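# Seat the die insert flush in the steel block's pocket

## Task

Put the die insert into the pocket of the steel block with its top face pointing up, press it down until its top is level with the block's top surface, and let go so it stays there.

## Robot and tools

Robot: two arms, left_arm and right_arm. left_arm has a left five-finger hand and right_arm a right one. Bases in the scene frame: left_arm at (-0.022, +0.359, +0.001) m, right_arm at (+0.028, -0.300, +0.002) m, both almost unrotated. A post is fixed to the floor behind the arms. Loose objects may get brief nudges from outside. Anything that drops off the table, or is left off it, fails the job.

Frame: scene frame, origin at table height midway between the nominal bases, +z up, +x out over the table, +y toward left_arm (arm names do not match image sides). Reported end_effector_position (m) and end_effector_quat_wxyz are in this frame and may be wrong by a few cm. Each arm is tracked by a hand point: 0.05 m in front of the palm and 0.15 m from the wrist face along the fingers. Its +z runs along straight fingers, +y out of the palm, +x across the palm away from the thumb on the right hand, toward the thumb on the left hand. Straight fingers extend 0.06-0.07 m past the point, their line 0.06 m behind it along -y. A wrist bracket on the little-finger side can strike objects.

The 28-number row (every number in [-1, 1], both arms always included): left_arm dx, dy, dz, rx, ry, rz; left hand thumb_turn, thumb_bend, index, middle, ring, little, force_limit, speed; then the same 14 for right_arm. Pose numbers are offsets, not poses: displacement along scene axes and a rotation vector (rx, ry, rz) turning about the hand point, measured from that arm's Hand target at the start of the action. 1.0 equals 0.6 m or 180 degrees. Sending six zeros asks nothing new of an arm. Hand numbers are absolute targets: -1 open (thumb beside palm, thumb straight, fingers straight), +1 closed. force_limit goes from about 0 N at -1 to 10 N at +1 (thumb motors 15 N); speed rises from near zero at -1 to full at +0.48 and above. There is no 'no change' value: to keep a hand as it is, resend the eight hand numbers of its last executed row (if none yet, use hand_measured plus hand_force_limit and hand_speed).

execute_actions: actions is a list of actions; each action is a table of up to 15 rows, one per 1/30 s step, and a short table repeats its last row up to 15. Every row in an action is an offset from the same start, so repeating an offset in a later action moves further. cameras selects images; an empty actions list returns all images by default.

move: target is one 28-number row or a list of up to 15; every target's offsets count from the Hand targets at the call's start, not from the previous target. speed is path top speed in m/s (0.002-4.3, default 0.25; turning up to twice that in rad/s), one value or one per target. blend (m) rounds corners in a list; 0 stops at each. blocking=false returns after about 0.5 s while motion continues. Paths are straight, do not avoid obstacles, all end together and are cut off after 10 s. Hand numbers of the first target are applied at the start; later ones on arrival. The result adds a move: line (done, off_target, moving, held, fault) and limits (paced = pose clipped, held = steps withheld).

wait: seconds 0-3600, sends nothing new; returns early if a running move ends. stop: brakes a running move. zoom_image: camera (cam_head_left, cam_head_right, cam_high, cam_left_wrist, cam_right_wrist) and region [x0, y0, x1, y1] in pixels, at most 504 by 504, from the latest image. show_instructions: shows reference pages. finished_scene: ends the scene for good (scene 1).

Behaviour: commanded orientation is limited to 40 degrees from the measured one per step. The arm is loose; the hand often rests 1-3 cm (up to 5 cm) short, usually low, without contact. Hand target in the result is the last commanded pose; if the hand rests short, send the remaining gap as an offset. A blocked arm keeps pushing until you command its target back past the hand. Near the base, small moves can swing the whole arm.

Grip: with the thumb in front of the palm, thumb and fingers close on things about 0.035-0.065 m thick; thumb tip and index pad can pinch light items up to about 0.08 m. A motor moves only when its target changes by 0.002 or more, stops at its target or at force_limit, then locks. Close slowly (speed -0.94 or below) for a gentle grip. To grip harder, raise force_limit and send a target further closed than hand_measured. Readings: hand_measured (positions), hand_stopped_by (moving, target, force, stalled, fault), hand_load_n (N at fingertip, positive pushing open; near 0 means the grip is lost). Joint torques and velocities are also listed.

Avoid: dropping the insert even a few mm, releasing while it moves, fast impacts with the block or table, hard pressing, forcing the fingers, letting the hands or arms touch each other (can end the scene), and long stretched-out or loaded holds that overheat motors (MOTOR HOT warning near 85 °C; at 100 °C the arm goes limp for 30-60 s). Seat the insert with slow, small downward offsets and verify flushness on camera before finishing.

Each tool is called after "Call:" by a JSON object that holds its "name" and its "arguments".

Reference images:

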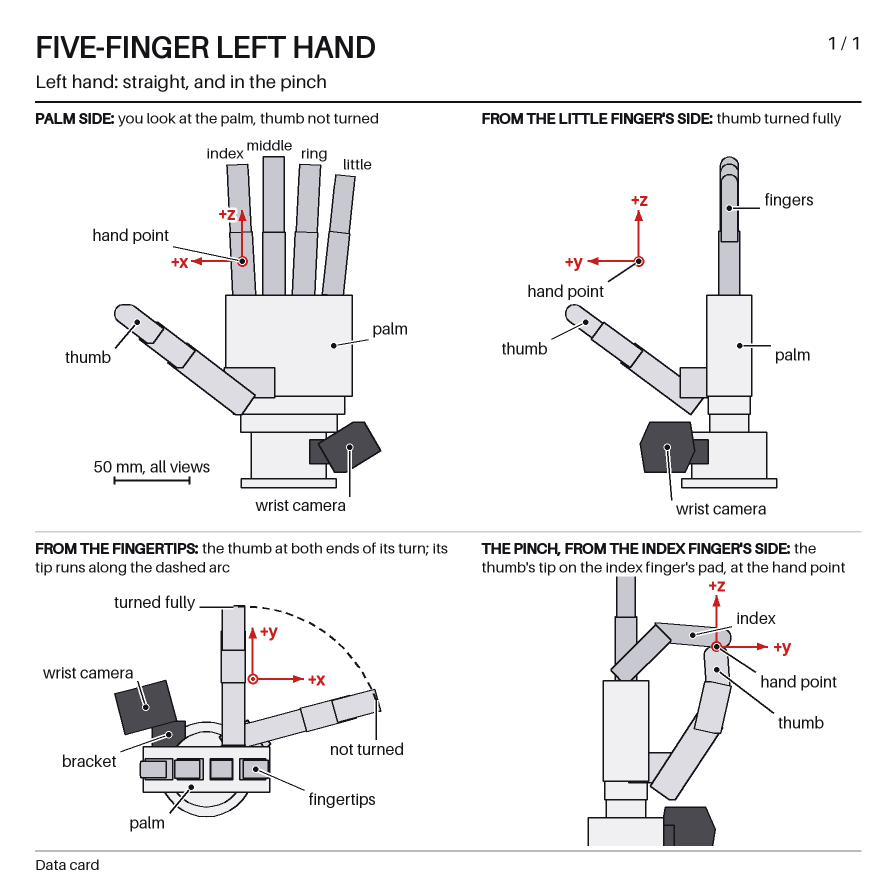

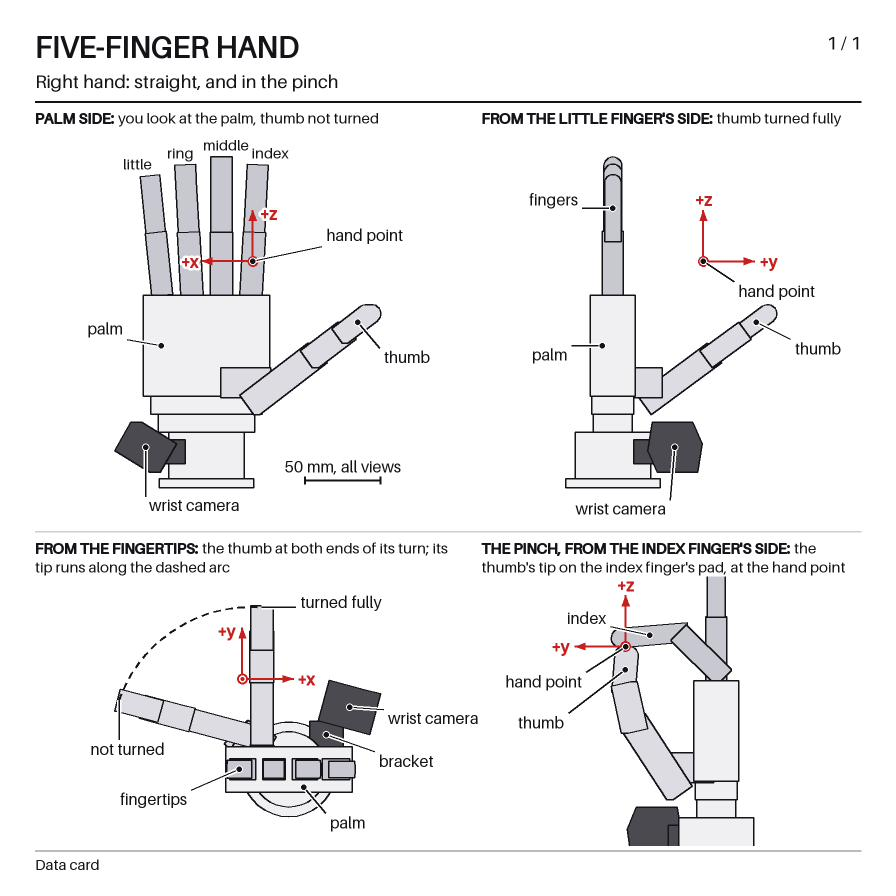

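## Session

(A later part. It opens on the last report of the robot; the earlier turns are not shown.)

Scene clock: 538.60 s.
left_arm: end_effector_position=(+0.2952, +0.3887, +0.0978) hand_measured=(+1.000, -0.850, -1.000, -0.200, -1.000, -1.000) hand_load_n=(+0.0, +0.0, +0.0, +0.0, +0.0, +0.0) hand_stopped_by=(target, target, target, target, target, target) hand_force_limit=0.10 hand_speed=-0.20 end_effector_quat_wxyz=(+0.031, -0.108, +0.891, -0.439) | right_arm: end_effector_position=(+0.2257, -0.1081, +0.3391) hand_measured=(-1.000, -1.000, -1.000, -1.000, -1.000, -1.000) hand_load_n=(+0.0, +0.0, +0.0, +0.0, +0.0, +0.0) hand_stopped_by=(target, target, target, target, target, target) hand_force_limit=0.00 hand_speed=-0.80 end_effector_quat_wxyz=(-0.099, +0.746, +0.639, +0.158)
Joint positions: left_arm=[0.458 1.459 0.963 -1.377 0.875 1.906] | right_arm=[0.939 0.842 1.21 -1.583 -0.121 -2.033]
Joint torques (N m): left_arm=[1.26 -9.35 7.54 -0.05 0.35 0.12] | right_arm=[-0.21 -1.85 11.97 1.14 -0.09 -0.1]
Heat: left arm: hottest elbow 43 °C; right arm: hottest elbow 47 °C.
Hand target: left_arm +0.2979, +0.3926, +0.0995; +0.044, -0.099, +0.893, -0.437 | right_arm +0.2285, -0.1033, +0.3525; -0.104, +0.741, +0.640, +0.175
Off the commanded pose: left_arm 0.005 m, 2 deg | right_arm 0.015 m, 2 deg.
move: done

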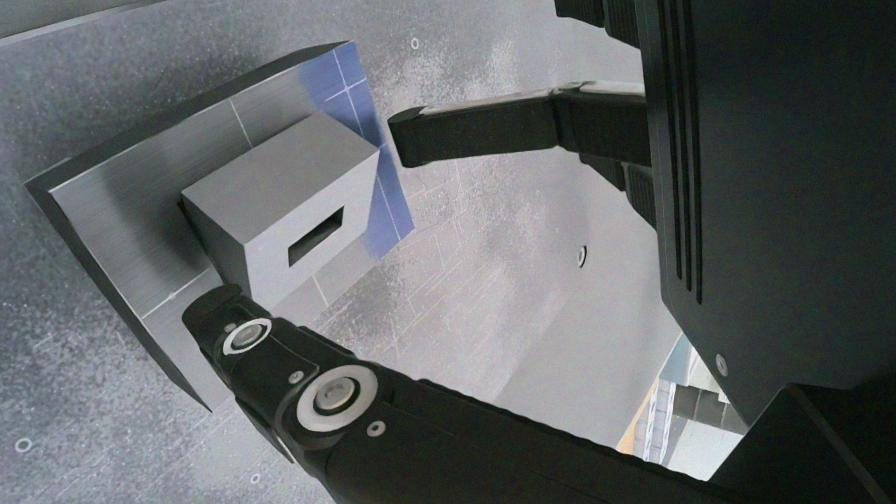

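Call:
{"name": "move", "arguments": {"target": [[-0.0115,0.004,0,0,0,0,1,-0.85,-1,-0.2,-1,-1,0.1,-0.2,0,0,0,0,0,0,-1,-1,-1,-1,-1,-1,0,-0.8],[-0.0115,0.004,-0.018,0,0,0,1,-0.85,-1,-0.2,-1,-1,0.1,-0.2,0,0,0,0,0,0,-1,-1,-1,-1,-1,-1,0,-0.8]], "speed": 0.08, "cameras": ["cam_left_wrist"]}}

Call:
{"name": "zoom_image", "arguments": {"camera": "cam_left_wrist", "region": [160, 80, 460, 340]}}

Scene clock: 541.03 s.
left_arm: end_effector_position=(+0.2899, +0.3929, +0.0917) hand_measured=(+1.000, -0.850, -1.000, -0.200, -1.000, -1.000) hand_load_n=(+0.0, +0.0, +0.0, +0.0, +0.0, +0.0) hand_stopped_by=(target, target, target, target, target, target) hand_force_limit=0.10 hand_speed=-0.20 end_effector_quat_wxyz=(+0.039, -0.105, +0.892, -0.437) | right_arm: end_effector_position=(+0.2257, -0.1081, +0.3391) hand_measured=(-1.000, -1.000, -1.000, -1.000, -1.000, -1.000) hand_load_n=(+0.0, +0.0, +0.0, +0.0, +0.0, +0.0) hand_stopped_by=(target, target, target, target, target, target) hand_force_limit=0.00 hand_speed=-0.80 end_effector_quat_wxyz=(-0.099, +0.746, +0.639, +0.158)
Joint positions: left_arm=[0.476 1.451 0.94 -1.362 0.871 1.929] | right_arm=[0.939 0.842 1.21 -1.583 -0.121 -2.033]
Joint torques (N m): left_arm=[1.08 -8 7.06 -0.01 0.34 0.12] | right_arm=[-0.15 -1.9 11.99 1.13 -0.09 -0.1]
Heat: left arm: hottest elbow 42 °C; right arm: hottest elbow 47 °C.
Hand target: left_arm +0.2909, +0.3950, +0.0886; +0.044, -0.099, +0.893, -0.437 | right_arm +0.2285, -0.1033, +0.3525; -0.104, +0.741, +0.640, +0.175
Off the commanded pose: left_arm 0.004 m, 1 deg | right_arm 0.015 m, 2 deg.
move: done

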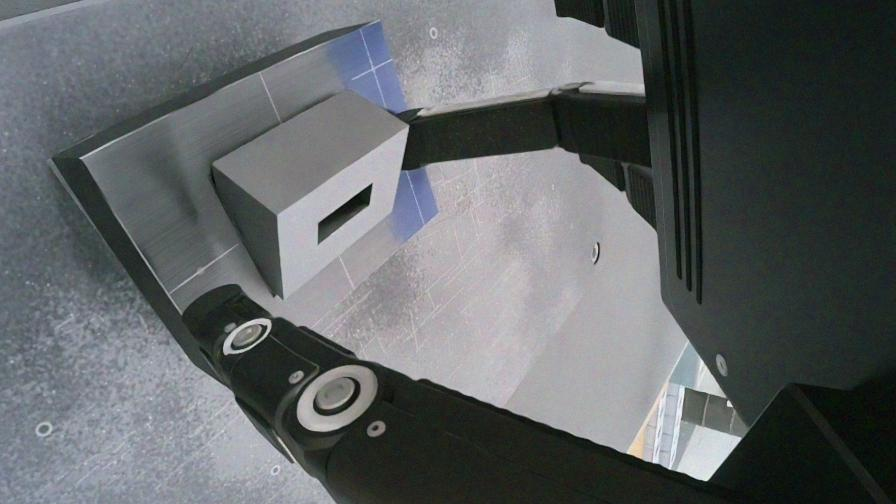

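Scaled by 1.680 from the camera's image (finer frame: 1280x720).

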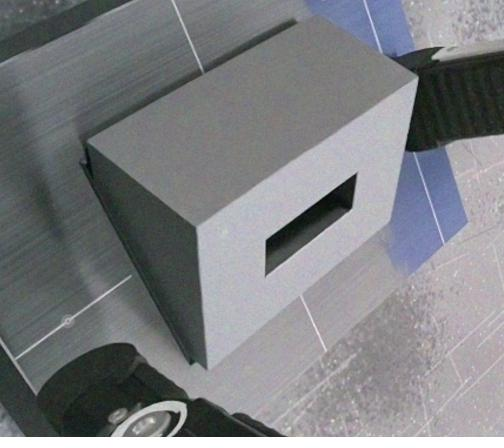

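Call:
{"name": "move", "arguments": {"target": [[-0.005,-0.001,-0.010,0,0,0,1,-0.85,-1,-0.2,-1,-1,0.1,-0.2,0,0,0,0,0,0,-1,-1,-1,-1,-1,-1,0,-0.8]], "speed": 0.06, "cameras": ["cam_left_wrist"]}}

Call:
{"name": "move", "arguments": {"target": [[0,0,0,0,0,0,1,-0.85,-1,0.1,-1,-1,-0.7,-0.88,0,0,0,0,0,0,-1,-1,-1,-1,-1,-1,0,-0.8]], "speed": 0.06, "cameras": ["cam_left_wrist"]}}

Call:
{"name": "zoom_image", "arguments": {"camera": "cam_left_wrist", "region": [160, 80, 460, 340]}}

Scene clock: 542.70 s.
left_arm: end_effector_position=(+0.2895, +0.3913, +0.0909) hand_measured=(+1.000, -0.850, -1.000, -0.200, -1.000, -1.000) hand_load_n=(+0.0, +0.0, +0.0, -0.5, +0.0, +0.0) hand_stopped_by=(target, target, target, target, target, target) hand_force_limit=0.10 hand_speed=-0.20 end_effector_quat_wxyz=(+0.040, -0.106, +0.891, -0.440) | right_arm: end_effector_position=(+0.2257, -0.1081, +0.3391) hand_measured=(-1.000, -1.000, -1.000, -1.000, -1.000, -1.000) hand_load_n=(+0.0, +0.0, +0.0, +0.0, +0.0, +0.0) hand_stopped_by=(target, target, target, target, target, target) hand_force_limit=0.00 hand_speed=-0.80 end_effector_quat_wxyz=(-0.099, +0.746, +0.639, +0.158)
Joint positions: left_arm=[0.476 1.451 0.935 -1.359 0.878 1.93] | right_arm=[0.939 0.842 1.21 -1.583 -0.121 -2.033]
Joint torques (N m): left_arm=[1.08 -7.82 6.15 0.08 0.11 0.14] | right_arm=[-0.26 -1.9 11.97 1.13 -0.09 -0.1]
Heat: left arm: hottest elbow 42 °C; right arm: hottest elbow 47 °C.
Hand target: left_arm +0.2879, +0.3943, +0.0826; +0.044, -0.099, +0.893, -0.437 | right_arm +0.2285, -0.1033, +0.3525; -0.104, +0.741, +0.640, +0.175
Off the commanded pose: left_arm 0.009 m, 1 deg | right_arm 0.015 m, 2 deg.
move: done

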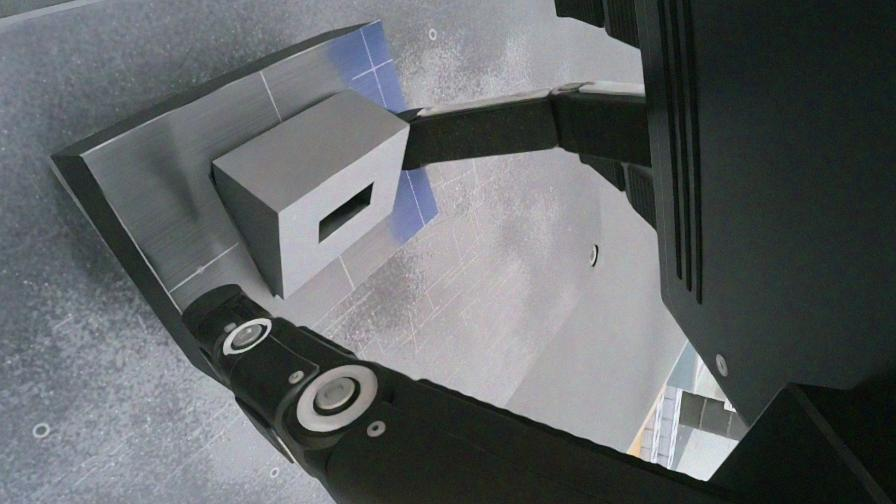

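Scene clock: 543.80 s.
left_arm: end_effector_position=(+0.2893, +0.3908, +0.0891) hand_measured=(+1.000, -0.850, -1.000, -0.024, -1.000, -1.000) hand_load_n=(+0.0, +0.0, +0.0, +0.0, +0.0, +0.0) hand_stopped_by=(target, target, target, force, target, target) hand_force_limit=-0.70 hand_speed=-0.88 end_effector_quat_wxyz=(+0.041, -0.105, +0.891, -0.441) | right_arm: end_effector_position=(+0.2257, -0.1081, +0.3391) hand_measured=(-1.000, -1.000, -1.000, -1.000, -1.000, -1.000) hand_load_n=(+0.0, +0.0, +0.0, +0.0, +0.0, +0.0) hand_stopped_by=(target, target, target, target, target, target) hand_force_limit=0.00 hand_speed=-0.80 end_effector_quat_wxyz=(-0.099, +0.746, +0.639, +0.158)
Joint positions: left_arm=[0.476 1.451 0.929 -1.351 0.88 1.93] | right_arm=[0.939 0.842 1.21 -1.583 -0.121 -2.033]
Joint torques (N m): left_arm=[1.2 -7.82 6.56 0.13 0.1 0.15] | right_arm=[-0.15 -1.9 11.99 1.11 -0.1 -0.1]
Heat: left arm: hottest elbow 42 °C; right arm: hottest elbow 47 °C.
Hand target: left_arm +0.2879, +0.3943, +0.0826; +0.044, -0.099, +0.893, -0.437 | right_arm +0.2285, -0.1033, +0.3525; -0.104, +0.741, +0.640, +0.175
Off the commanded pose: left_arm 0.008 m, 1 deg | right_arm 0.015 m, 2 deg.
move: done

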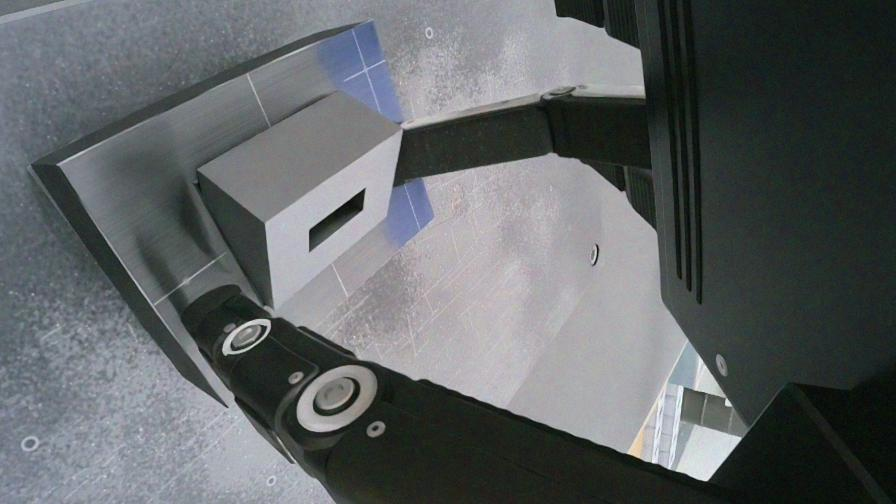

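Scaled by 1.680 from the camera's image (finer frame: 1280x720).

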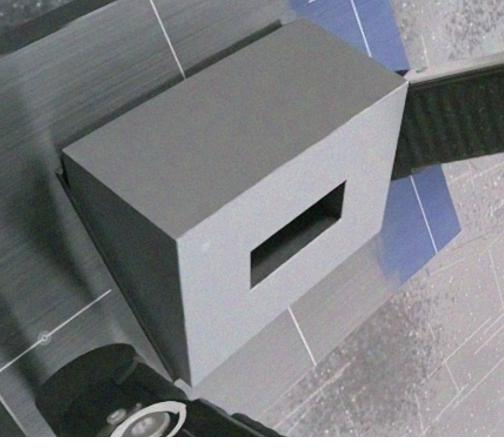

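Call:
{"name": "move", "arguments": {"target": [[0,0,0,0,0,0,1,-0.4,-1,0.1,-1,-1,-0.65,-0.9,0,0,0,0,0,0,-1,-1,-1,-1,-1,-1,0,-0.8]], "speed": 0.06, "cameras": ["cam_left_wrist"]}}

Call:
{"name": "zoom_image", "arguments": {"camera": "cam_left_wrist", "region": [160, 80, 460, 340]}}

Scene clock: 547.17 s.
left_arm: end_effector_position=(+0.2893, +0.3908, +0.0891) hand_measured=(+1.000, -0.660, -1.000, -0.024, -1.000, -1.000) hand_load_n=(+0.5, +2.5, +0.0, +1.5, +0.0, +0.0) hand_stopped_by=(target, force, target, force, target, target) hand_force_limit=-0.65 hand_speed=-0.90 end_effector_quat_wxyz=(+0.041, -0.105, +0.891, -0.441) | right_arm: end_effector_position=(+0.2257, -0.1081, +0.3391) hand_measured=(-1.000, -1.000, -1.000, -1.000, -1.000, -1.000) hand_load_n=(+0.0, +0.0, +0.0, +0.0, -0.5, +0.0) hand_stopped_by=(target, target, target, target, target, target) hand_force_limit=0.00 hand_speed=-0.80 end_effector_quat_wxyz=(-0.099, +0.746, +0.639, +0.158)
Joint positions: left_arm=[0.476 1.451 0.929 -1.351 0.88 1.93] | right_arm=[0.939 0.842 1.21 -1.583 -0.121 -2.033]
Joint torques (N m): left_arm=[1.08 -7.88 6.54 0.12 0.1 0.14] | right_arm=[-0.21 -1.9 11.97 1.13 -0.09 -0.1]
Heat: left arm: hottest elbow 41 °C; right arm: hottest elbow 47 °C.
Hand target: left_arm +0.2879, +0.3943, +0.0826; +0.044, -0.099, +0.893, -0.437 | right_arm +0.2285, -0.1033, +0.3525; -0.104, +0.741, +0.640, +0.175
Off the commanded pose: left_arm 0.008 m, 1 deg | right_arm 0.015 m, 2 deg.
move: done

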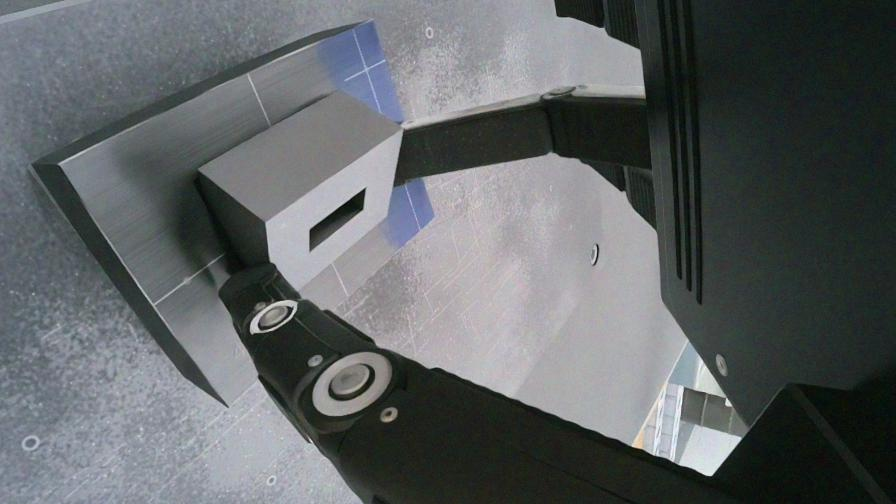

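Scaled by 1.680 from the camera's image (finer frame: 1280x720).

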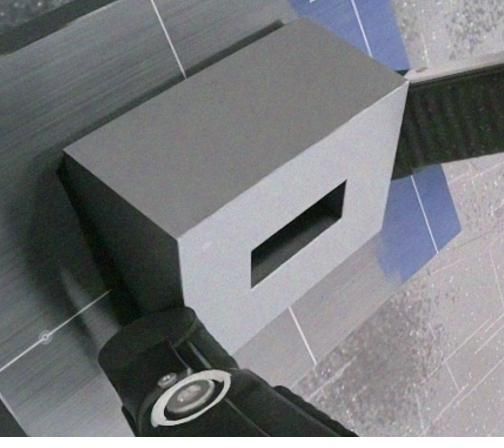

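Call:
{"name": "move", "arguments": {"target": [[0,0,0,0,0,0,1,-0.35,-1,0.2,-1,-1,0.0,-0.9,0,0,0,0,0,0,-1,-1,-1,-1,-1,-1,0,-0.8]], "speed": 0.06}}

Call:
{"name": "move", "arguments": {"target": [[0.003,-0.003,0.035,0,0,0,1,-0.35,-1,0.2,-1,-1,0.0,-0.9,0,0,0,0,0,0,-1,-1,-1,-1,-1,-1,0,-0.8]], "speed": 0.04, "cameras": ["cam_left_wrist"]}}

Call:
{"name": "zoom_image", "arguments": {"camera": "cam_left_wrist", "region": [160, 80, 460, 340]}}

Scene clock: 548.67 s.
left_arm: end_effector_position=(+0.2893, +0.3908, +0.0891) hand_measured=(+1.000, -0.650, -1.000, -0.016, -1.000, -1.000) hand_load_n=(+0.5, +7.0, +0.0, +5.5, +0.0, +0.0) hand_stopped_by=(target, force, target, force, target, target) hand_force_limit=0.00 hand_speed=-0.90 end_effector_quat_wxyz=(+0.041, -0.105, +0.891, -0.441) | right_arm: end_effector_position=(+0.2257, -0.1081, +0.3391) hand_measured=(-1.000, -1.000, -1.000, -1.000, -1.000, -1.000) hand_load_n=(+0.0, +0.0, -0.5, -0.5, +0.0, +0.0) hand_stopped_by=(target, target, target, target, target, target) hand_force_limit=0.00 hand_speed=-0.80 end_effector_quat_wxyz=(-0.099, +0.746, +0.639, +0.158)
Joint positions: left_arm=[0.476 1.451 0.929 -1.351 0.88 1.93] | right_arm=[0.939 0.842 1.21 -1.583 -0.121 -2.033]
Joint torques (N m): left_arm=[1.03 -7.82 6.53 0.12 0.1 0.13] | right_arm=[-0.15 -1.9 11.99 1.13 -0.09 -0.1]
Heat: left arm: hottest elbow 41 °C; right arm: hottest elbow 47 °C.
Hand target: left_arm +0.2879, +0.3943, +0.0826; +0.044, -0.099, +0.893, -0.437 | right_arm +0.2285, -0.1033, +0.3525; -0.104, +0.741, +0.640, +0.175
Off the commanded pose: left_arm 0.008 m, 1 deg | right_arm 0.015 m, 2 deg.
move: done

Scene clock: 549.80 s.
left_arm: end_effector_position=(+0.2840, +0.3895, +0.0941) hand_measured=(+1.000, -0.648, -1.000, -0.016, -1.000, -1.000) hand_load_n=(+0.0, +0.0, +0.0, +0.0, +0.0, +0.0) hand_stopped_by=(target, force, target, force, target, target) hand_force_limit=0.00 hand_speed=-0.90 end_effector_quat_wxyz=(+0.036, -0.104, +0.891, -0.440) | right_arm: end_effector_position=(+0.2257, -0.1081, +0.3391) hand_measured=(-1.000, -1.000, -1.000, -1.000, -1.000, -1.000) hand_load_n=(+0.0, +0.0, +0.0, +0.5, +0.0, +0.0) hand_stopped_by=(target, target, target, target, target, target) hand_force_limit=0.00 hand_speed=-0.80 end_effector_quat_wxyz=(-0.099, +0.746, +0.639, +0.158)
Joint positions: left_arm=[0.476 1.438 0.929 -1.377 0.874 1.938] | right_arm=[0.939 0.842 1.21 -1.583 -0.121 -2.033]
Joint torques (N m): left_arm=[0.56 -8.88 9.25 -1.01 0.33 0.04] | right_arm=[-0.21 -1.9 11.97 1.13 -0.1 -0.1]
Heat: left arm: hottest elbow 41 °C; right arm: hottest elbow 47 °C.
Hand target: left_arm +0.2897, +0.3925, +0.1036; +0.044, -0.099, +0.893, -0.437 | right_arm +0.2285, -0.1033, +0.3525; -0.104, +0.741, +0.640, +0.175
Off the commanded pose: left_arm 0.011 m, 1 deg | right_arm 0.015 m, 2 deg.
move: off_target (left_arm)

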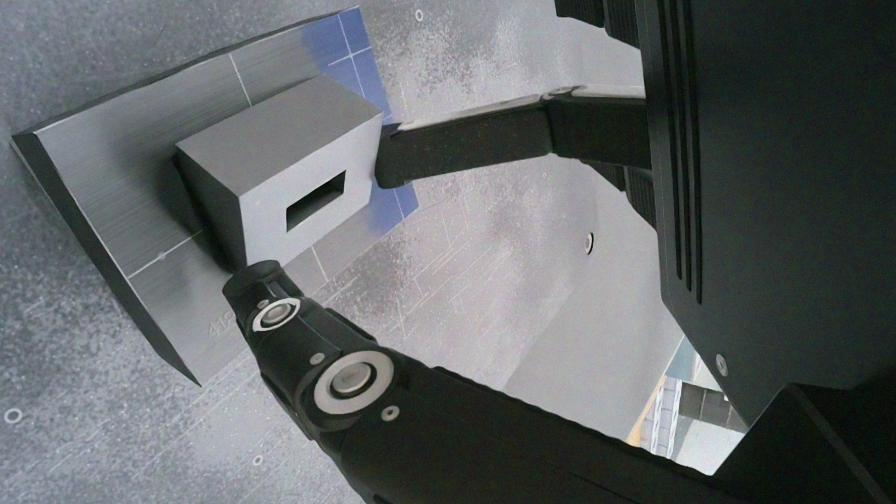

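Scaled by 1.680 from the camera's image (finer frame: 1280x720).

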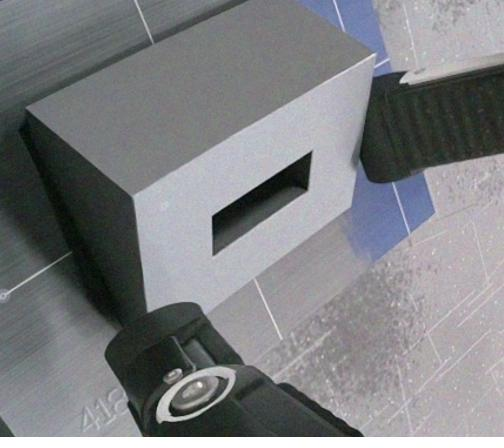

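Call:
{"name": "move", "arguments": {"target": [[0,0,0,0,0,0,1,-0.85,-1,-0.2,-1,-1,0.0,-0.4,0,0,0,0,0,0,-1,-1,-1,-1,-1,-1,0,-0.8],[0.022,0.004,-0.003,0,0,0,1,-0.85,-1,-0.2,-1,-1,0.0,-0.4,0,0,0,0,0,0,-1,-1,-1,-1,-1,-1,0,-0.8]], "speed": 0.08, "cameras": ["cam_left_wrist"]}}

Call:
{"name": "zoom_image", "arguments": {"camera": "cam_left_wrist", "region": [160, 80, 460, 340]}}

Scene clock: 553.40 s.
left_arm: end_effector_position=(+0.2909, +0.3925, +0.0970) hand_measured=(+1.000, -0.850, -1.000, -0.200, -1.000, -1.000) hand_load_n=(+0.0, +0.0, +0.0, +0.0, +0.0, +0.0) hand_stopped_by=(target, target, target, target, target, target) hand_force_limit=0.00 hand_speed=-0.40 end_effector_quat_wxyz=(+0.041, -0.100, +0.893, -0.437) | right_arm: end_effector_position=(+0.2257, -0.1081, +0.3391) hand_measured=(-1.000, -1.000, -1.000, -1.000, -1.000, -1.000) hand_load_n=(+0.0, +0.0, +0.0, +0.0, +0.0, +0.0) hand_stopped_by=(target, target, target, target, target, target) hand_force_limit=0.00 hand_speed=-0.80 end_effector_quat_wxyz=(-0.099, +0.746, +0.639, +0.158)
Joint positions: left_arm=[0.474 1.444 0.949 -1.377 0.872 1.938] | right_arm=[0.939 0.842 1.21 -1.583 -0.121 -2.033]
Joint torques (N m): left_arm=[-0.09 -7.18 10.26 -0.4 0.44 -0.11] | right_arm=[-0.21 -1.9 11.99 1.13 -0.09 -0.1]
Heat: left arm: hottest elbow 41 °C; right arm: hottest elbow 47 °C.
Hand target: left_arm +0.3029, +0.3950, +0.1018; +0.044, -0.099, +0.893, -0.437 | right_arm +0.2285, -0.1033, +0.3525; -0.104, +0.741, +0.640, +0.175
Off the commanded pose: left_arm 0.013 m, 0 deg | right_arm 0.015 m, 2 deg.
move: off_target (left_arm)

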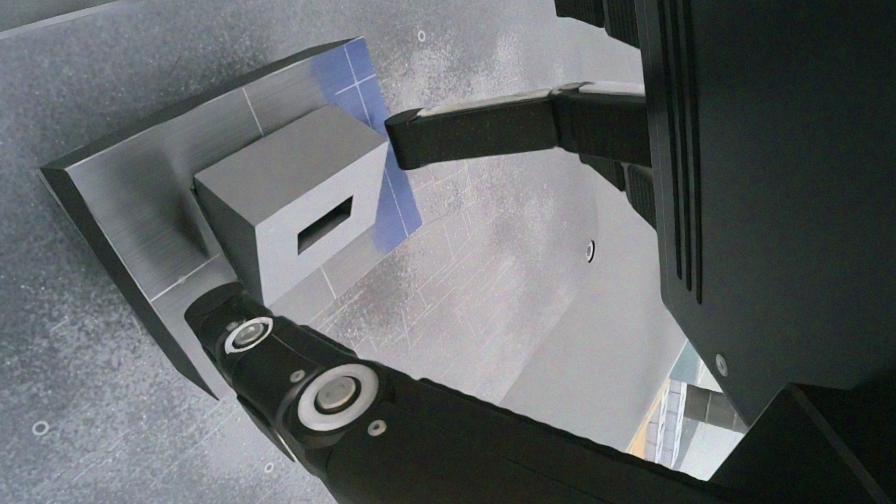

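Scaled by 1.680 from the camera's image (finer frame: 1280x720).

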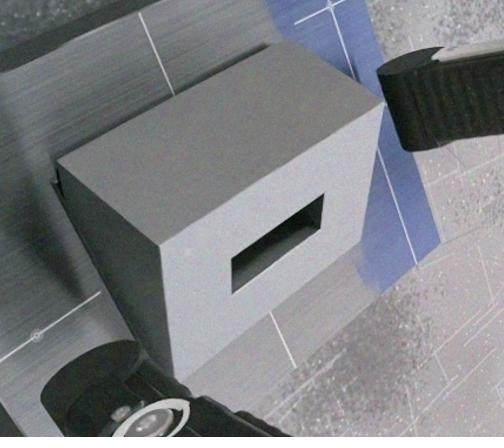

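Call:
{"name": "move", "arguments": {"target": [[-0.009,0,-0.0305,0,0,0,1,-0.75,-1,-0.2,-1,-1,0.0,-0.4,0,0,0,0,0,0,-1,-1,-1,-1,-1,-1,0,-0.8]], "speed": 0.06, "cameras": ["cam_left_wrist"]}}

Call:
{"name": "zoom_image", "arguments": {"camera": "cam_left_wrist", "region": [160, 80, 460, 340]}}

Scene clock: 555.67 s.
left_arm: end_effector_position=(+0.2968, +0.3950, +0.0911) hand_measured=(+1.000, -0.750, -1.000, -0.200, -1.000, -1.000) hand_load_n=(+0.0, +0.0, +0.0, +0.0, +0.0, +0.0) hand_stopped_by=(target, target, target, target, target, target) hand_force_limit=0.00 hand_speed=-0.40 end_effector_quat_wxyz=(+0.047, -0.101, +0.893, -0.436) | right_arm: end_effector_position=(+0.2257, -0.1081, +0.3391) hand_measured=(-1.000, -1.000, -1.000, -1.000, -1.000, -1.000) hand_load_n=(+0.0, +0.0, +0.0, +0.0, +0.0, +0.0) hand_stopped_by=(target, target, target, target, target, target) hand_force_limit=0.00 hand_speed=-0.80 end_effector_quat_wxyz=(-0.099, +0.746, +0.639, +0.158)
Joint positions: left_arm=[0.474 1.458 0.949 -1.347 0.874 1.93] | right_arm=[0.939 0.842 1.21 -1.583 -0.121 -2.033]
Joint torques (N m): left_arm=[0.38 -7.12 6.99 0.1 0.35 -0.01] | right_arm=[-0.21 -1.9 11.97 1.13 -0.09 -0.1]
Heat: left arm: hottest elbow 41 °C; right arm: hottest elbow 47 °C.
Hand target: left_arm +0.2975, +0.3950, +0.0835; +0.044, -0.099, +0.893, -0.437 | right_arm +0.2285, -0.1033, +0.3525; -0.104, +0.741, +0.640, +0.175
Off the commanded pose: left_arm 0.008 m, 0 deg | right_arm 0.015 m, 2 deg.
move: done

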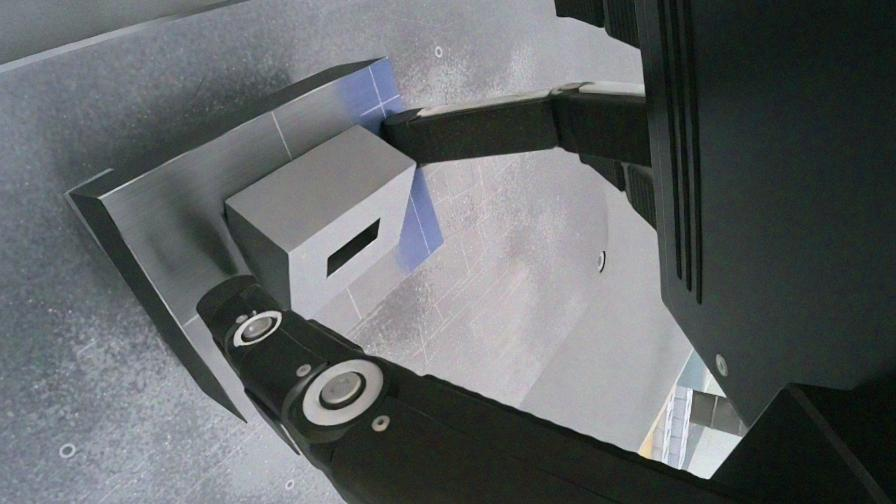

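Scaled by 1.680 from the camera's image (finer frame: 1280x720).

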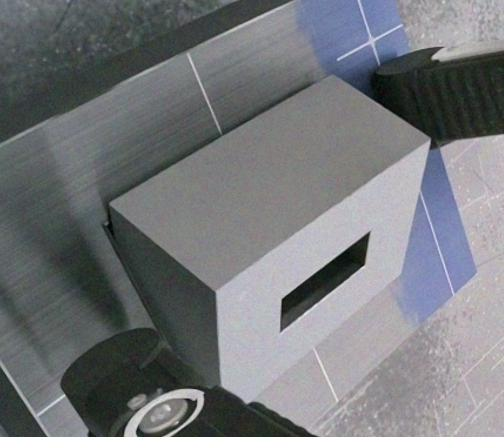

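Call:
{"name": "move", "arguments": {"target": [[-0.007,0,-0.010,0,0,0,1,-0.75,-1,-0.2,-1,-1,0.0,-0.4,0,0,0,0,0,0,-1,-1,-1,-1,-1,-1,0,-0.8]], "speed": 0.06, "cameras": ["cam_left_wrist"]}}

Call:
{"name": "zoom_image", "arguments": {"camera": "cam_left_wrist", "region": [160, 80, 460, 340]}}

Scene clock: 557.40 s.
left_arm: end_effector_position=(+0.2960, +0.3931, +0.0903) hand_measured=(+1.000, -0.750, -1.000, -0.200, -1.000, -1.000) hand_load_n=(+0.0, +0.0, +0.0, -1.5, +0.0, +0.0) hand_stopped_by=(target, target, target, target, target, target) hand_force_limit=0.00 hand_speed=-0.40 end_effector_quat_wxyz=(+0.047, -0.102, +0.891, -0.440) | right_arm: end_effector_position=(+0.2257, -0.1081, +0.3391) hand_measured=(-1.000, -1.000, -1.000, -1.000, -1.000, -1.000) hand_load_n=(+0.0, +0.0, +0.0, +0.0, +0.0, +0.0) hand_stopped_by=(target, target, target, target, target, target) hand_force_limit=0.00 hand_speed=-0.80 end_effector_quat_wxyz=(-0.099, +0.746, +0.639, +0.158)
Joint positions: left_arm=[0.474 1.458 0.942 -1.343 0.883 1.93] | right_arm=[0.939 0.842 1.21 -1.583 -0.121 -2.033]
Joint torques (N m): left_arm=[0.85 -7.06 6 0.25 0.11 0.06] | right_arm=[-0.21 -1.9 11.99 1.11 -0.09 -0.1]
Heat: left arm: hottest elbow 41 °C; right arm: hottest elbow 47 °C.
Hand target: left_arm +0.2933, +0.3950, +0.0775; +0.044, -0.099, +0.893, -0.437 | right_arm +0.2285, -0.1033, +0.3525; -0.104, +0.741, +0.640, +0.175
Off the commanded pose: left_arm 0.013 m, 1 deg | right_arm 0.015 m, 2 deg.
move: off_target (left_arm)

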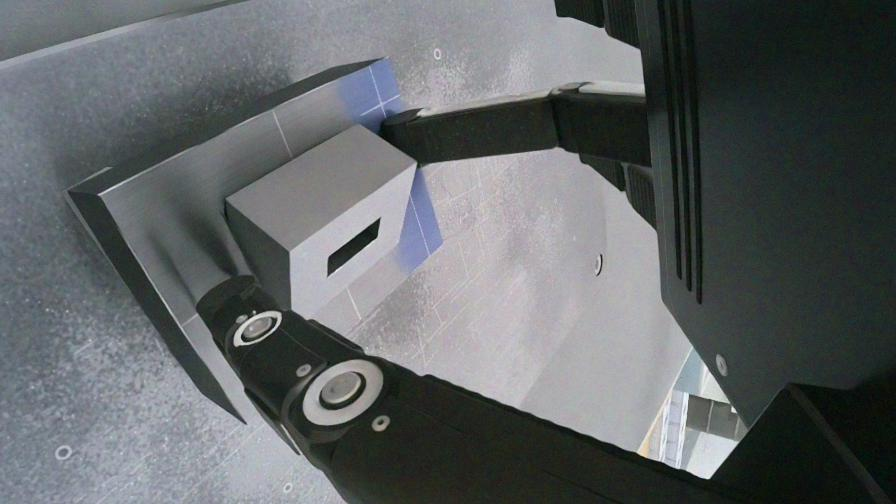

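Scaled by 1.680 from the camera's image (finer frame: 1280x720).

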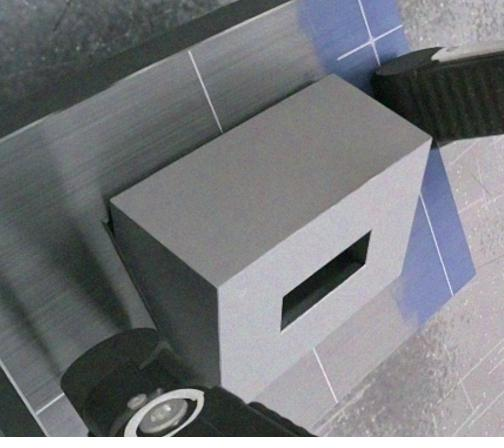

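Call:
{"name": "move", "arguments": {"target": [[0.0,0,0.018,0,0,0,1,-0.75,-1,-0.2,-1,-1,0.0,-0.4,0,0,0,0,0,0,-1,-1,-1,-1,-1,-1,0,-0.8]], "speed": 0.06, "cameras": ["cam_left_wrist"]}}

Call:
{"name": "zoom_image", "arguments": {"camera": "cam_left_wrist", "region": [160, 80, 460, 340]}}

Scene clock: 558.80 s.
left_arm: end_effector_position=(+0.2962, +0.3935, +0.0903) hand_measured=(+1.000, -0.750, -1.000, -0.200, -1.000, -1.000) hand_load_n=(+0.0, +0.0, +0.0, -0.5, +0.0, +0.0) hand_stopped_by=(target, target, target, target, target, target) hand_force_limit=0.00 hand_speed=-0.40 end_effector_quat_wxyz=(+0.048, -0.101, +0.892, -0.439) | right_arm: end_effector_position=(+0.2257, -0.1081, +0.3391) hand_measured=(-1.000, -1.000, -1.000, -1.000, -1.000, -1.000) hand_load_n=(+0.0, +0.0, +0.0, +0.0, +0.0, +0.0) hand_stopped_by=(target, target, target, target, target, target) hand_force_limit=0.00 hand_speed=-0.80 end_effector_quat_wxyz=(-0.099, +0.746, +0.639, +0.158)
Joint positions: left_arm=[0.474 1.457 0.942 -1.342 0.881 1.93] | right_arm=[0.939 0.842 1.21 -1.583 -0.121 -2.033]
Joint torques (N m): left_arm=[0.85 -8.12 7.3 -0.73 0.11 0.06] | right_arm=[-0.21 -1.9 11.97 1.13 -0.09 -0.1]
Heat: left arm: hottest elbow 41 °C; right arm: hottest elbow 47 °C.
Hand target: left_arm +0.2933, +0.3950, +0.0883; +0.044, -0.099, +0.893, -0.437 | right_arm +0.2285, -0.1033, +0.3525; -0.104, +0.741, +0.640, +0.175
Off the commanded pose: left_arm 0.004 m, 1 deg | right_arm 0.015 m, 2 deg.
move: done

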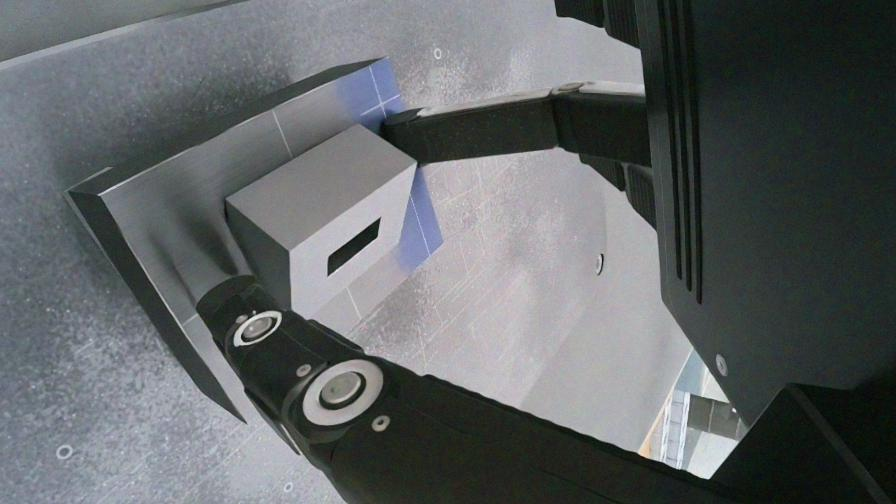

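Scaled by 1.680 from the camera's image (finer frame: 1280x720).

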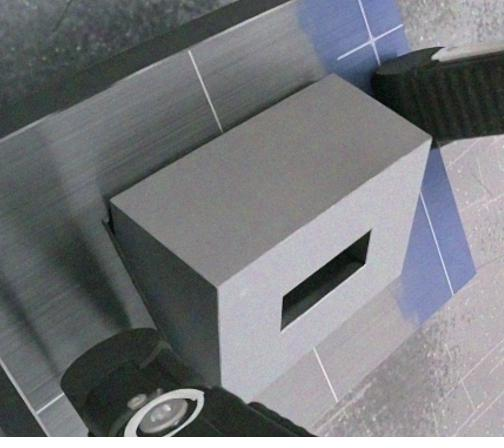

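Call:
{"name": "move", "arguments": {"target": [[0,0,0,0,0,0,1,-0.75,-1,0.1,-1,-1,-0.65,-0.88,0,0,0,0,0,0,-1,-1,-1,-1,-1,-1,0,-0.8],[0,0,0,0,0,0,1,-0.4,-1,0.1,-1,-1,-0.65,-0.9,0,0,0,0,0,0,-1,-1,-1,-1,-1,-1,0,-0.8]], "speed": 0.06, "cameras": ["cam_left_wrist"]}}

Call:
{"name": "zoom_image", "arguments": {"camera": "cam_left_wrist", "region": [160, 80, 460, 340]}}

Scene clock: 561.50 s.
left_arm: end_effector_position=(+0.2959, +0.3943, +0.0896) hand_measured=(+1.000, -0.660, -1.000, -0.024, -1.000, -1.000) hand_load_n=(+0.5, +3.5, +0.0, +2.5, +0.0, +0.0) hand_stopped_by=(target, force, target, force, target, target) hand_force_limit=-0.65 hand_speed=-0.90 end_effector_quat_wxyz=(+0.047, -0.100, +0.893, -0.436) | right_arm: end_effector_position=(+0.2257, -0.1081, +0.3391) hand_measured=(-1.000, -1.000, -1.000, -1.000, -1.000, -1.000) hand_load_n=(+0.0, +0.0, +0.0, +0.0, +0.0, +0.5) hand_stopped_by=(target, target, target, target, target, target) hand_force_limit=0.00 hand_speed=-0.80 end_effector_quat_wxyz=(-0.099, +0.746, +0.639, +0.158)
Joint positions: left_arm=[0.474 1.457 0.942 -1.34 0.875 1.93] | right_arm=[0.939 0.842 1.21 -1.583 -0.121 -2.033]
Joint torques (N m): left_arm=[0.85 -8.23 7.3 -0.77 0.22 0.07] | right_arm=[-0.21 -1.85 11.96 1.14 -0.09 -0.1]
Heat: left arm: hottest elbow 41 °C; right arm: hottest elbow 47 °C.
Hand target: left_arm +0.2933, +0.3950, +0.0883; +0.044, -0.099, +0.893, -0.437 | right_arm +0.2285, -0.1033, +0.3525; -0.104, +0.741, +0.640, +0.175
Off the commanded pose: left_arm 0.003 m, 0 deg | right_arm 0.015 m, 2 deg.
move: done

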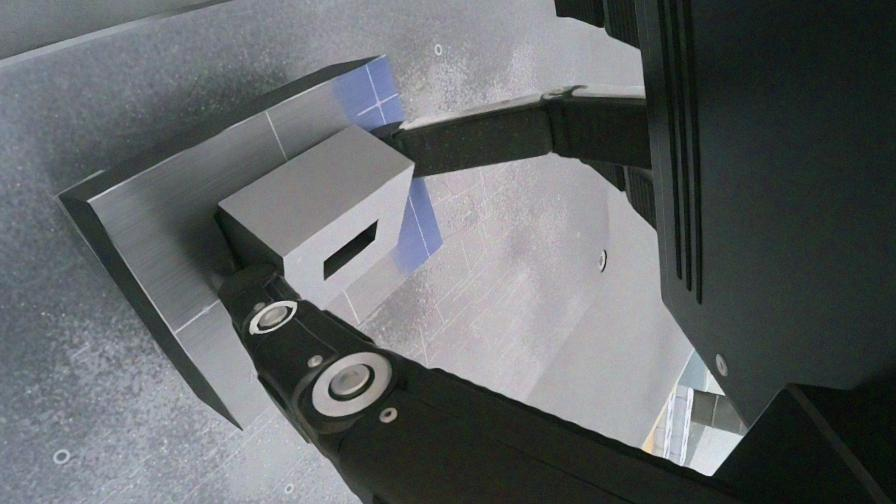

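Scaled by 1.680 from the camera's image (finer frame: 1280x720).

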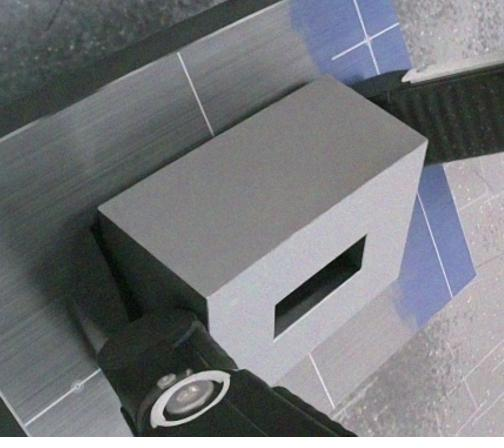

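Call:
{"name": "move", "arguments": {"target": [[0,0,0,0,0,0,1,-0.35,-1,0.2,-1,-1,0.2,-0.9,0,0,0,0,0,0,-1,-1,-1,-1,-1,-1,0,-0.8],[0.006,0,0.02,0,0,0,1,-0.35,-1,0.2,-1,-1,0.2,-0.9,0,0,0,0,0,0,-1,-1,-1,-1,-1,-1,0,-0.8]], "speed": 0.04, "cameras": ["cam_left_wrist"]}}

Call:
{"name": "zoom_image", "arguments": {"camera": "cam_left_wrist", "region": [160, 80, 460, 340]}}

Scene clock: 563.73 s.
left_arm: end_effector_position=(+0.2931, +0.3935, +0.0902) hand_measured=(+1.000, -0.652, -1.000, -0.018, -1.000, -1.000) hand_load_n=(+1.5, +10.0, +0.0, +7.5, +0.0, +0.0) hand_stopped_by=(target, force, target, force, target, target) hand_force_limit=0.20 hand_speed=-0.90 end_effector_quat_wxyz=(+0.043, -0.100, +0.893, -0.437) | right_arm: end_effector_position=(+0.2257, -0.1081, +0.3391) hand_measured=(-1.000, -1.000, -1.000, -1.000, -1.000, -1.000) hand_load_n=(+0.0, -0.5, +0.0, +0.0, +0.0, +0.0) hand_stopped_by=(target, target, target, target, target, target) hand_force_limit=0.00 hand_speed=-0.80 end_effector_quat_wxyz=(-0.099, +0.746, +0.639, +0.158)
Joint positions: left_arm=[0.474 1.457 0.942 -1.354 0.872 1.938] | right_arm=[0.939 0.842 1.21 -1.583 -0.121 -2.033]
Joint torques (N m): left_arm=[0.5 -8.94 9.4 -1.46 0.38 -0.01] | right_arm=[-0.26 -1.9 11.99 1.13 -0.09 -0.1]
Heat: left arm: hottest elbow 41 °C; right arm: hottest elbow 47 °C.
Hand target: left_arm +0.2969, +0.3950, +0.1003; +0.044, -0.099, +0.893, -0.437 | right_arm +0.2285, -0.1033, +0.3525; -0.104, +0.741, +0.640, +0.175
Off the commanded pose: left_arm 0.011 m, 0 deg | right_arm 0.015 m, 2 deg.
move: off_target (left_arm)

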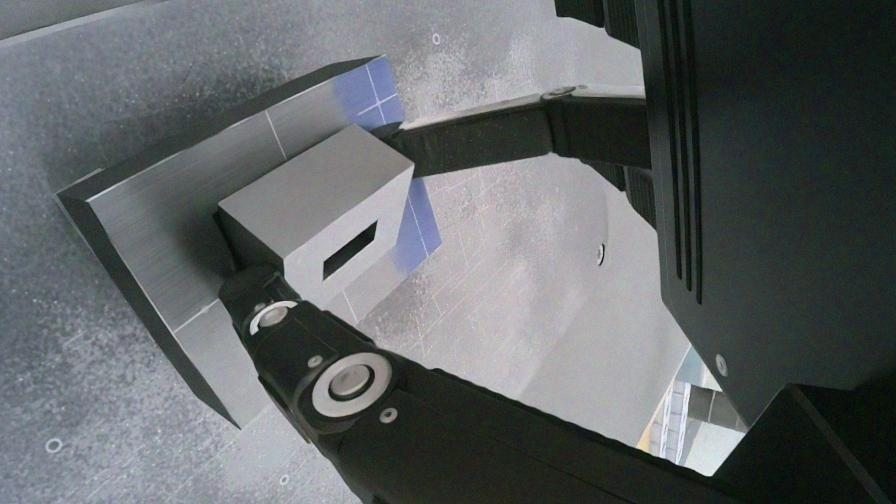

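Scaled by 1.680 from the camera's image (finer frame: 1280x720).

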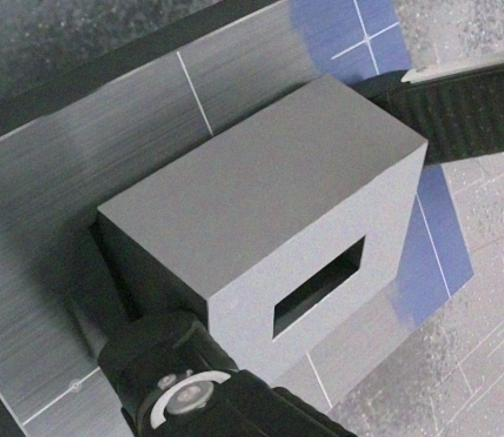

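Call:
{"name": "move", "arguments": {"target": [[0.006,0,0.025,0,0,0,1,-0.35,-1,0.2,-1,-1,0.2,-0.9,0,0,0,0,0,0,-1,-1,-1,-1,-1,-1,0,-0.8]], "speed": 0.04, "cameras": ["cam_left_wrist"]}}

Call:
{"name": "zoom_image", "arguments": {"camera": "cam_left_wrist", "region": [160, 80, 460, 340]}}

Scene clock: 564.97 s.
left_arm: end_effector_position=(+0.2872, +0.3910, +0.0955) hand_measured=(+1.000, -0.652, -1.000, -0.018, -1.000, -1.000) hand_load_n=(+2.0, +9.5, +0.0, +7.0, +0.0, +0.0) hand_stopped_by=(target, force, target, force, target, target) hand_force_limit=0.20 hand_speed=-0.90 end_effector_quat_wxyz=(+0.028, -0.106, +0.891, -0.441) | right_arm: end_effector_position=(+0.2257, -0.1081, +0.3391) hand_measured=(-1.000, -1.000, -1.000, -1.000, -1.000, -1.000) hand_load_n=(+0.0, -0.5, +0.0, +0.0, +0.5, +0.0) hand_stopped_by=(target, target, target, target, target, target) hand_force_limit=0.00 hand_speed=-0.80 end_effector_quat_wxyz=(-0.099, +0.746, +0.639, +0.158)
Joint positions: left_arm=[0.474 1.457 0.95 -1.396 0.871 1.938] | right_arm=[0.939 0.842 1.21 -1.583 -0.121 -2.033]
Joint torques (N m): left_arm=[0.09 -9.82 11.19 -1.4 0.48 -0.07] | right_arm=[-0.21 -1.9 11.97 1.11 -0.09 -0.1]
Heat: left arm: hottest elbow 41 °C; right arm: hottest elbow 47 °C.
Hand target: left_arm +0.3005, +0.3950, +0.1152; +0.044, -0.099, +0.893, -0.437 | right_arm +0.2285, -0.1033, +0.3525; -0.104, +0.741, +0.640, +0.175
Off the commanded pose: left_arm 0.024 m, 2 deg | right_arm 0.015 m, 2 deg.
move: off_target (left_arm)

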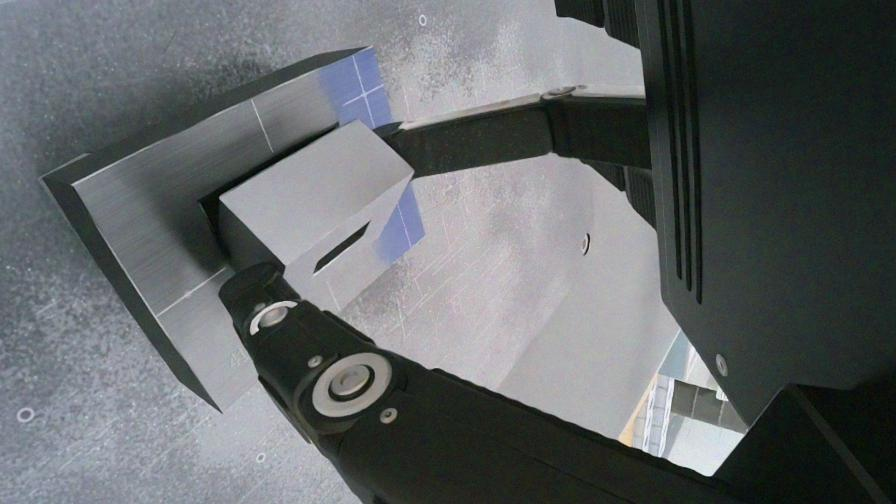

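Scaled by 1.680 from the camera's image (finer frame: 1280x720).

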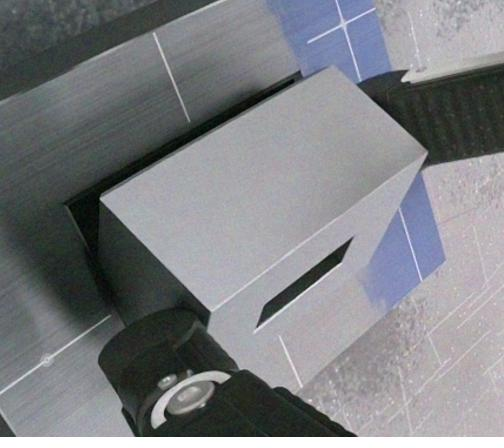

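Call:
{"name": "move", "arguments": {"target": [[0.008,0.002,0.03,0,0,0,1,-0.35,-1,0.2,-1,-1,0.2,-0.9,0,0,0,0,0,0,-1,-1,-1,-1,-1,-1,0,-0.8]], "speed": 0.04, "cameras": ["cam_left_wrist"]}}

Call:
{"name": "zoom_image", "arguments": {"camera": "cam_left_wrist", "region": [160, 80, 460, 340]}}

Scene clock: 566.67 s.
left_arm: end_effector_position=(+0.2970, +0.3957, +0.1213) hand_measured=(+1.000, -0.650, -1.000, -0.016, -1.000, -1.000) hand_load_n=(+0.0, +0.0, +0.0, +0.0, +0.0, +0.0) hand_stopped_by=(target, force, target, force, target, target) hand_force_limit=0.20 hand_speed=-0.90 end_effector_quat_wxyz=(+0.038, -0.102, +0.893, -0.438) | right_arm: end_effector_position=(+0.2257, -0.1081, +0.3391) hand_measured=(-1.000, -1.000, -1.000, -1.000, -1.000, -1.000) hand_load_n=(+0.0, +0.0, +0.0, +0.0, +0.0, +0.0) hand_stopped_by=(target, target, target, target, target, target) hand_force_limit=0.00 hand_speed=-0.80 end_effector_quat_wxyz=(-0.099, +0.746, +0.639, +0.158)
Joint positions: left_arm=[0.474 1.435 1.009 -1.452 0.871 1.938] | right_arm=[0.939 0.842 1.21 -1.583 -0.121 -2.033]
Joint torques (N m): left_arm=[-0.15 -8.88 10.4 -1.02 0.54 -0.11] | right_arm=[-0.21 -1.85 11.99 1.13 -0.09 -0.1]
Heat: left arm: hottest elbow 41 °C; right arm: hottest elbow 47 °C.
Hand target: left_arm +0.3053, +0.3962, +0.1333; +0.044, -0.099, +0.893, -0.437 | right_arm +0.2285, -0.1033, +0.3525; -0.104, +0.741, +0.640, +0.175
Off the commanded pose: left_arm 0.015 m, 1 deg | right_arm 0.015 m, 2 deg.
move: off_target (left_arm)

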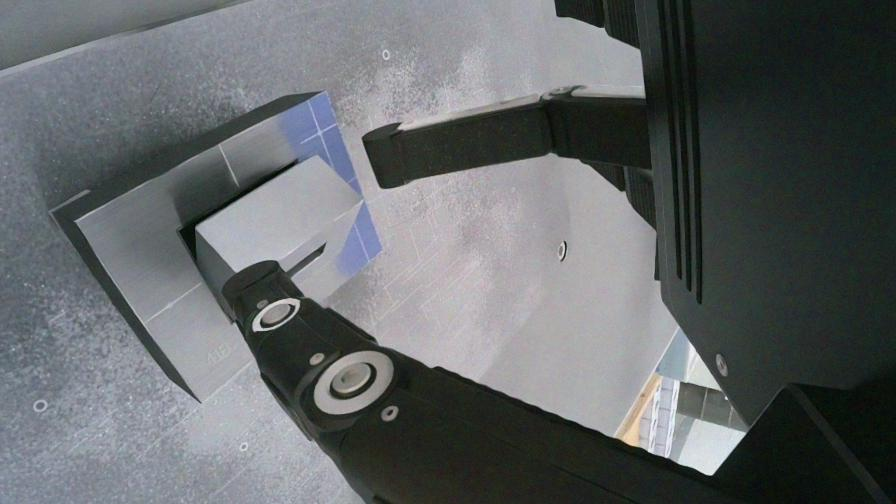

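Scaled by 1.680 from the camera's image (finer frame: 1280x720).

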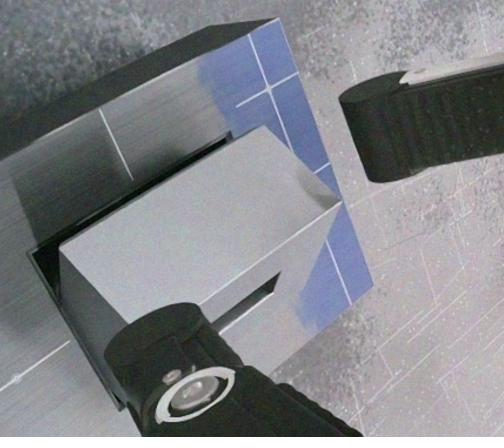

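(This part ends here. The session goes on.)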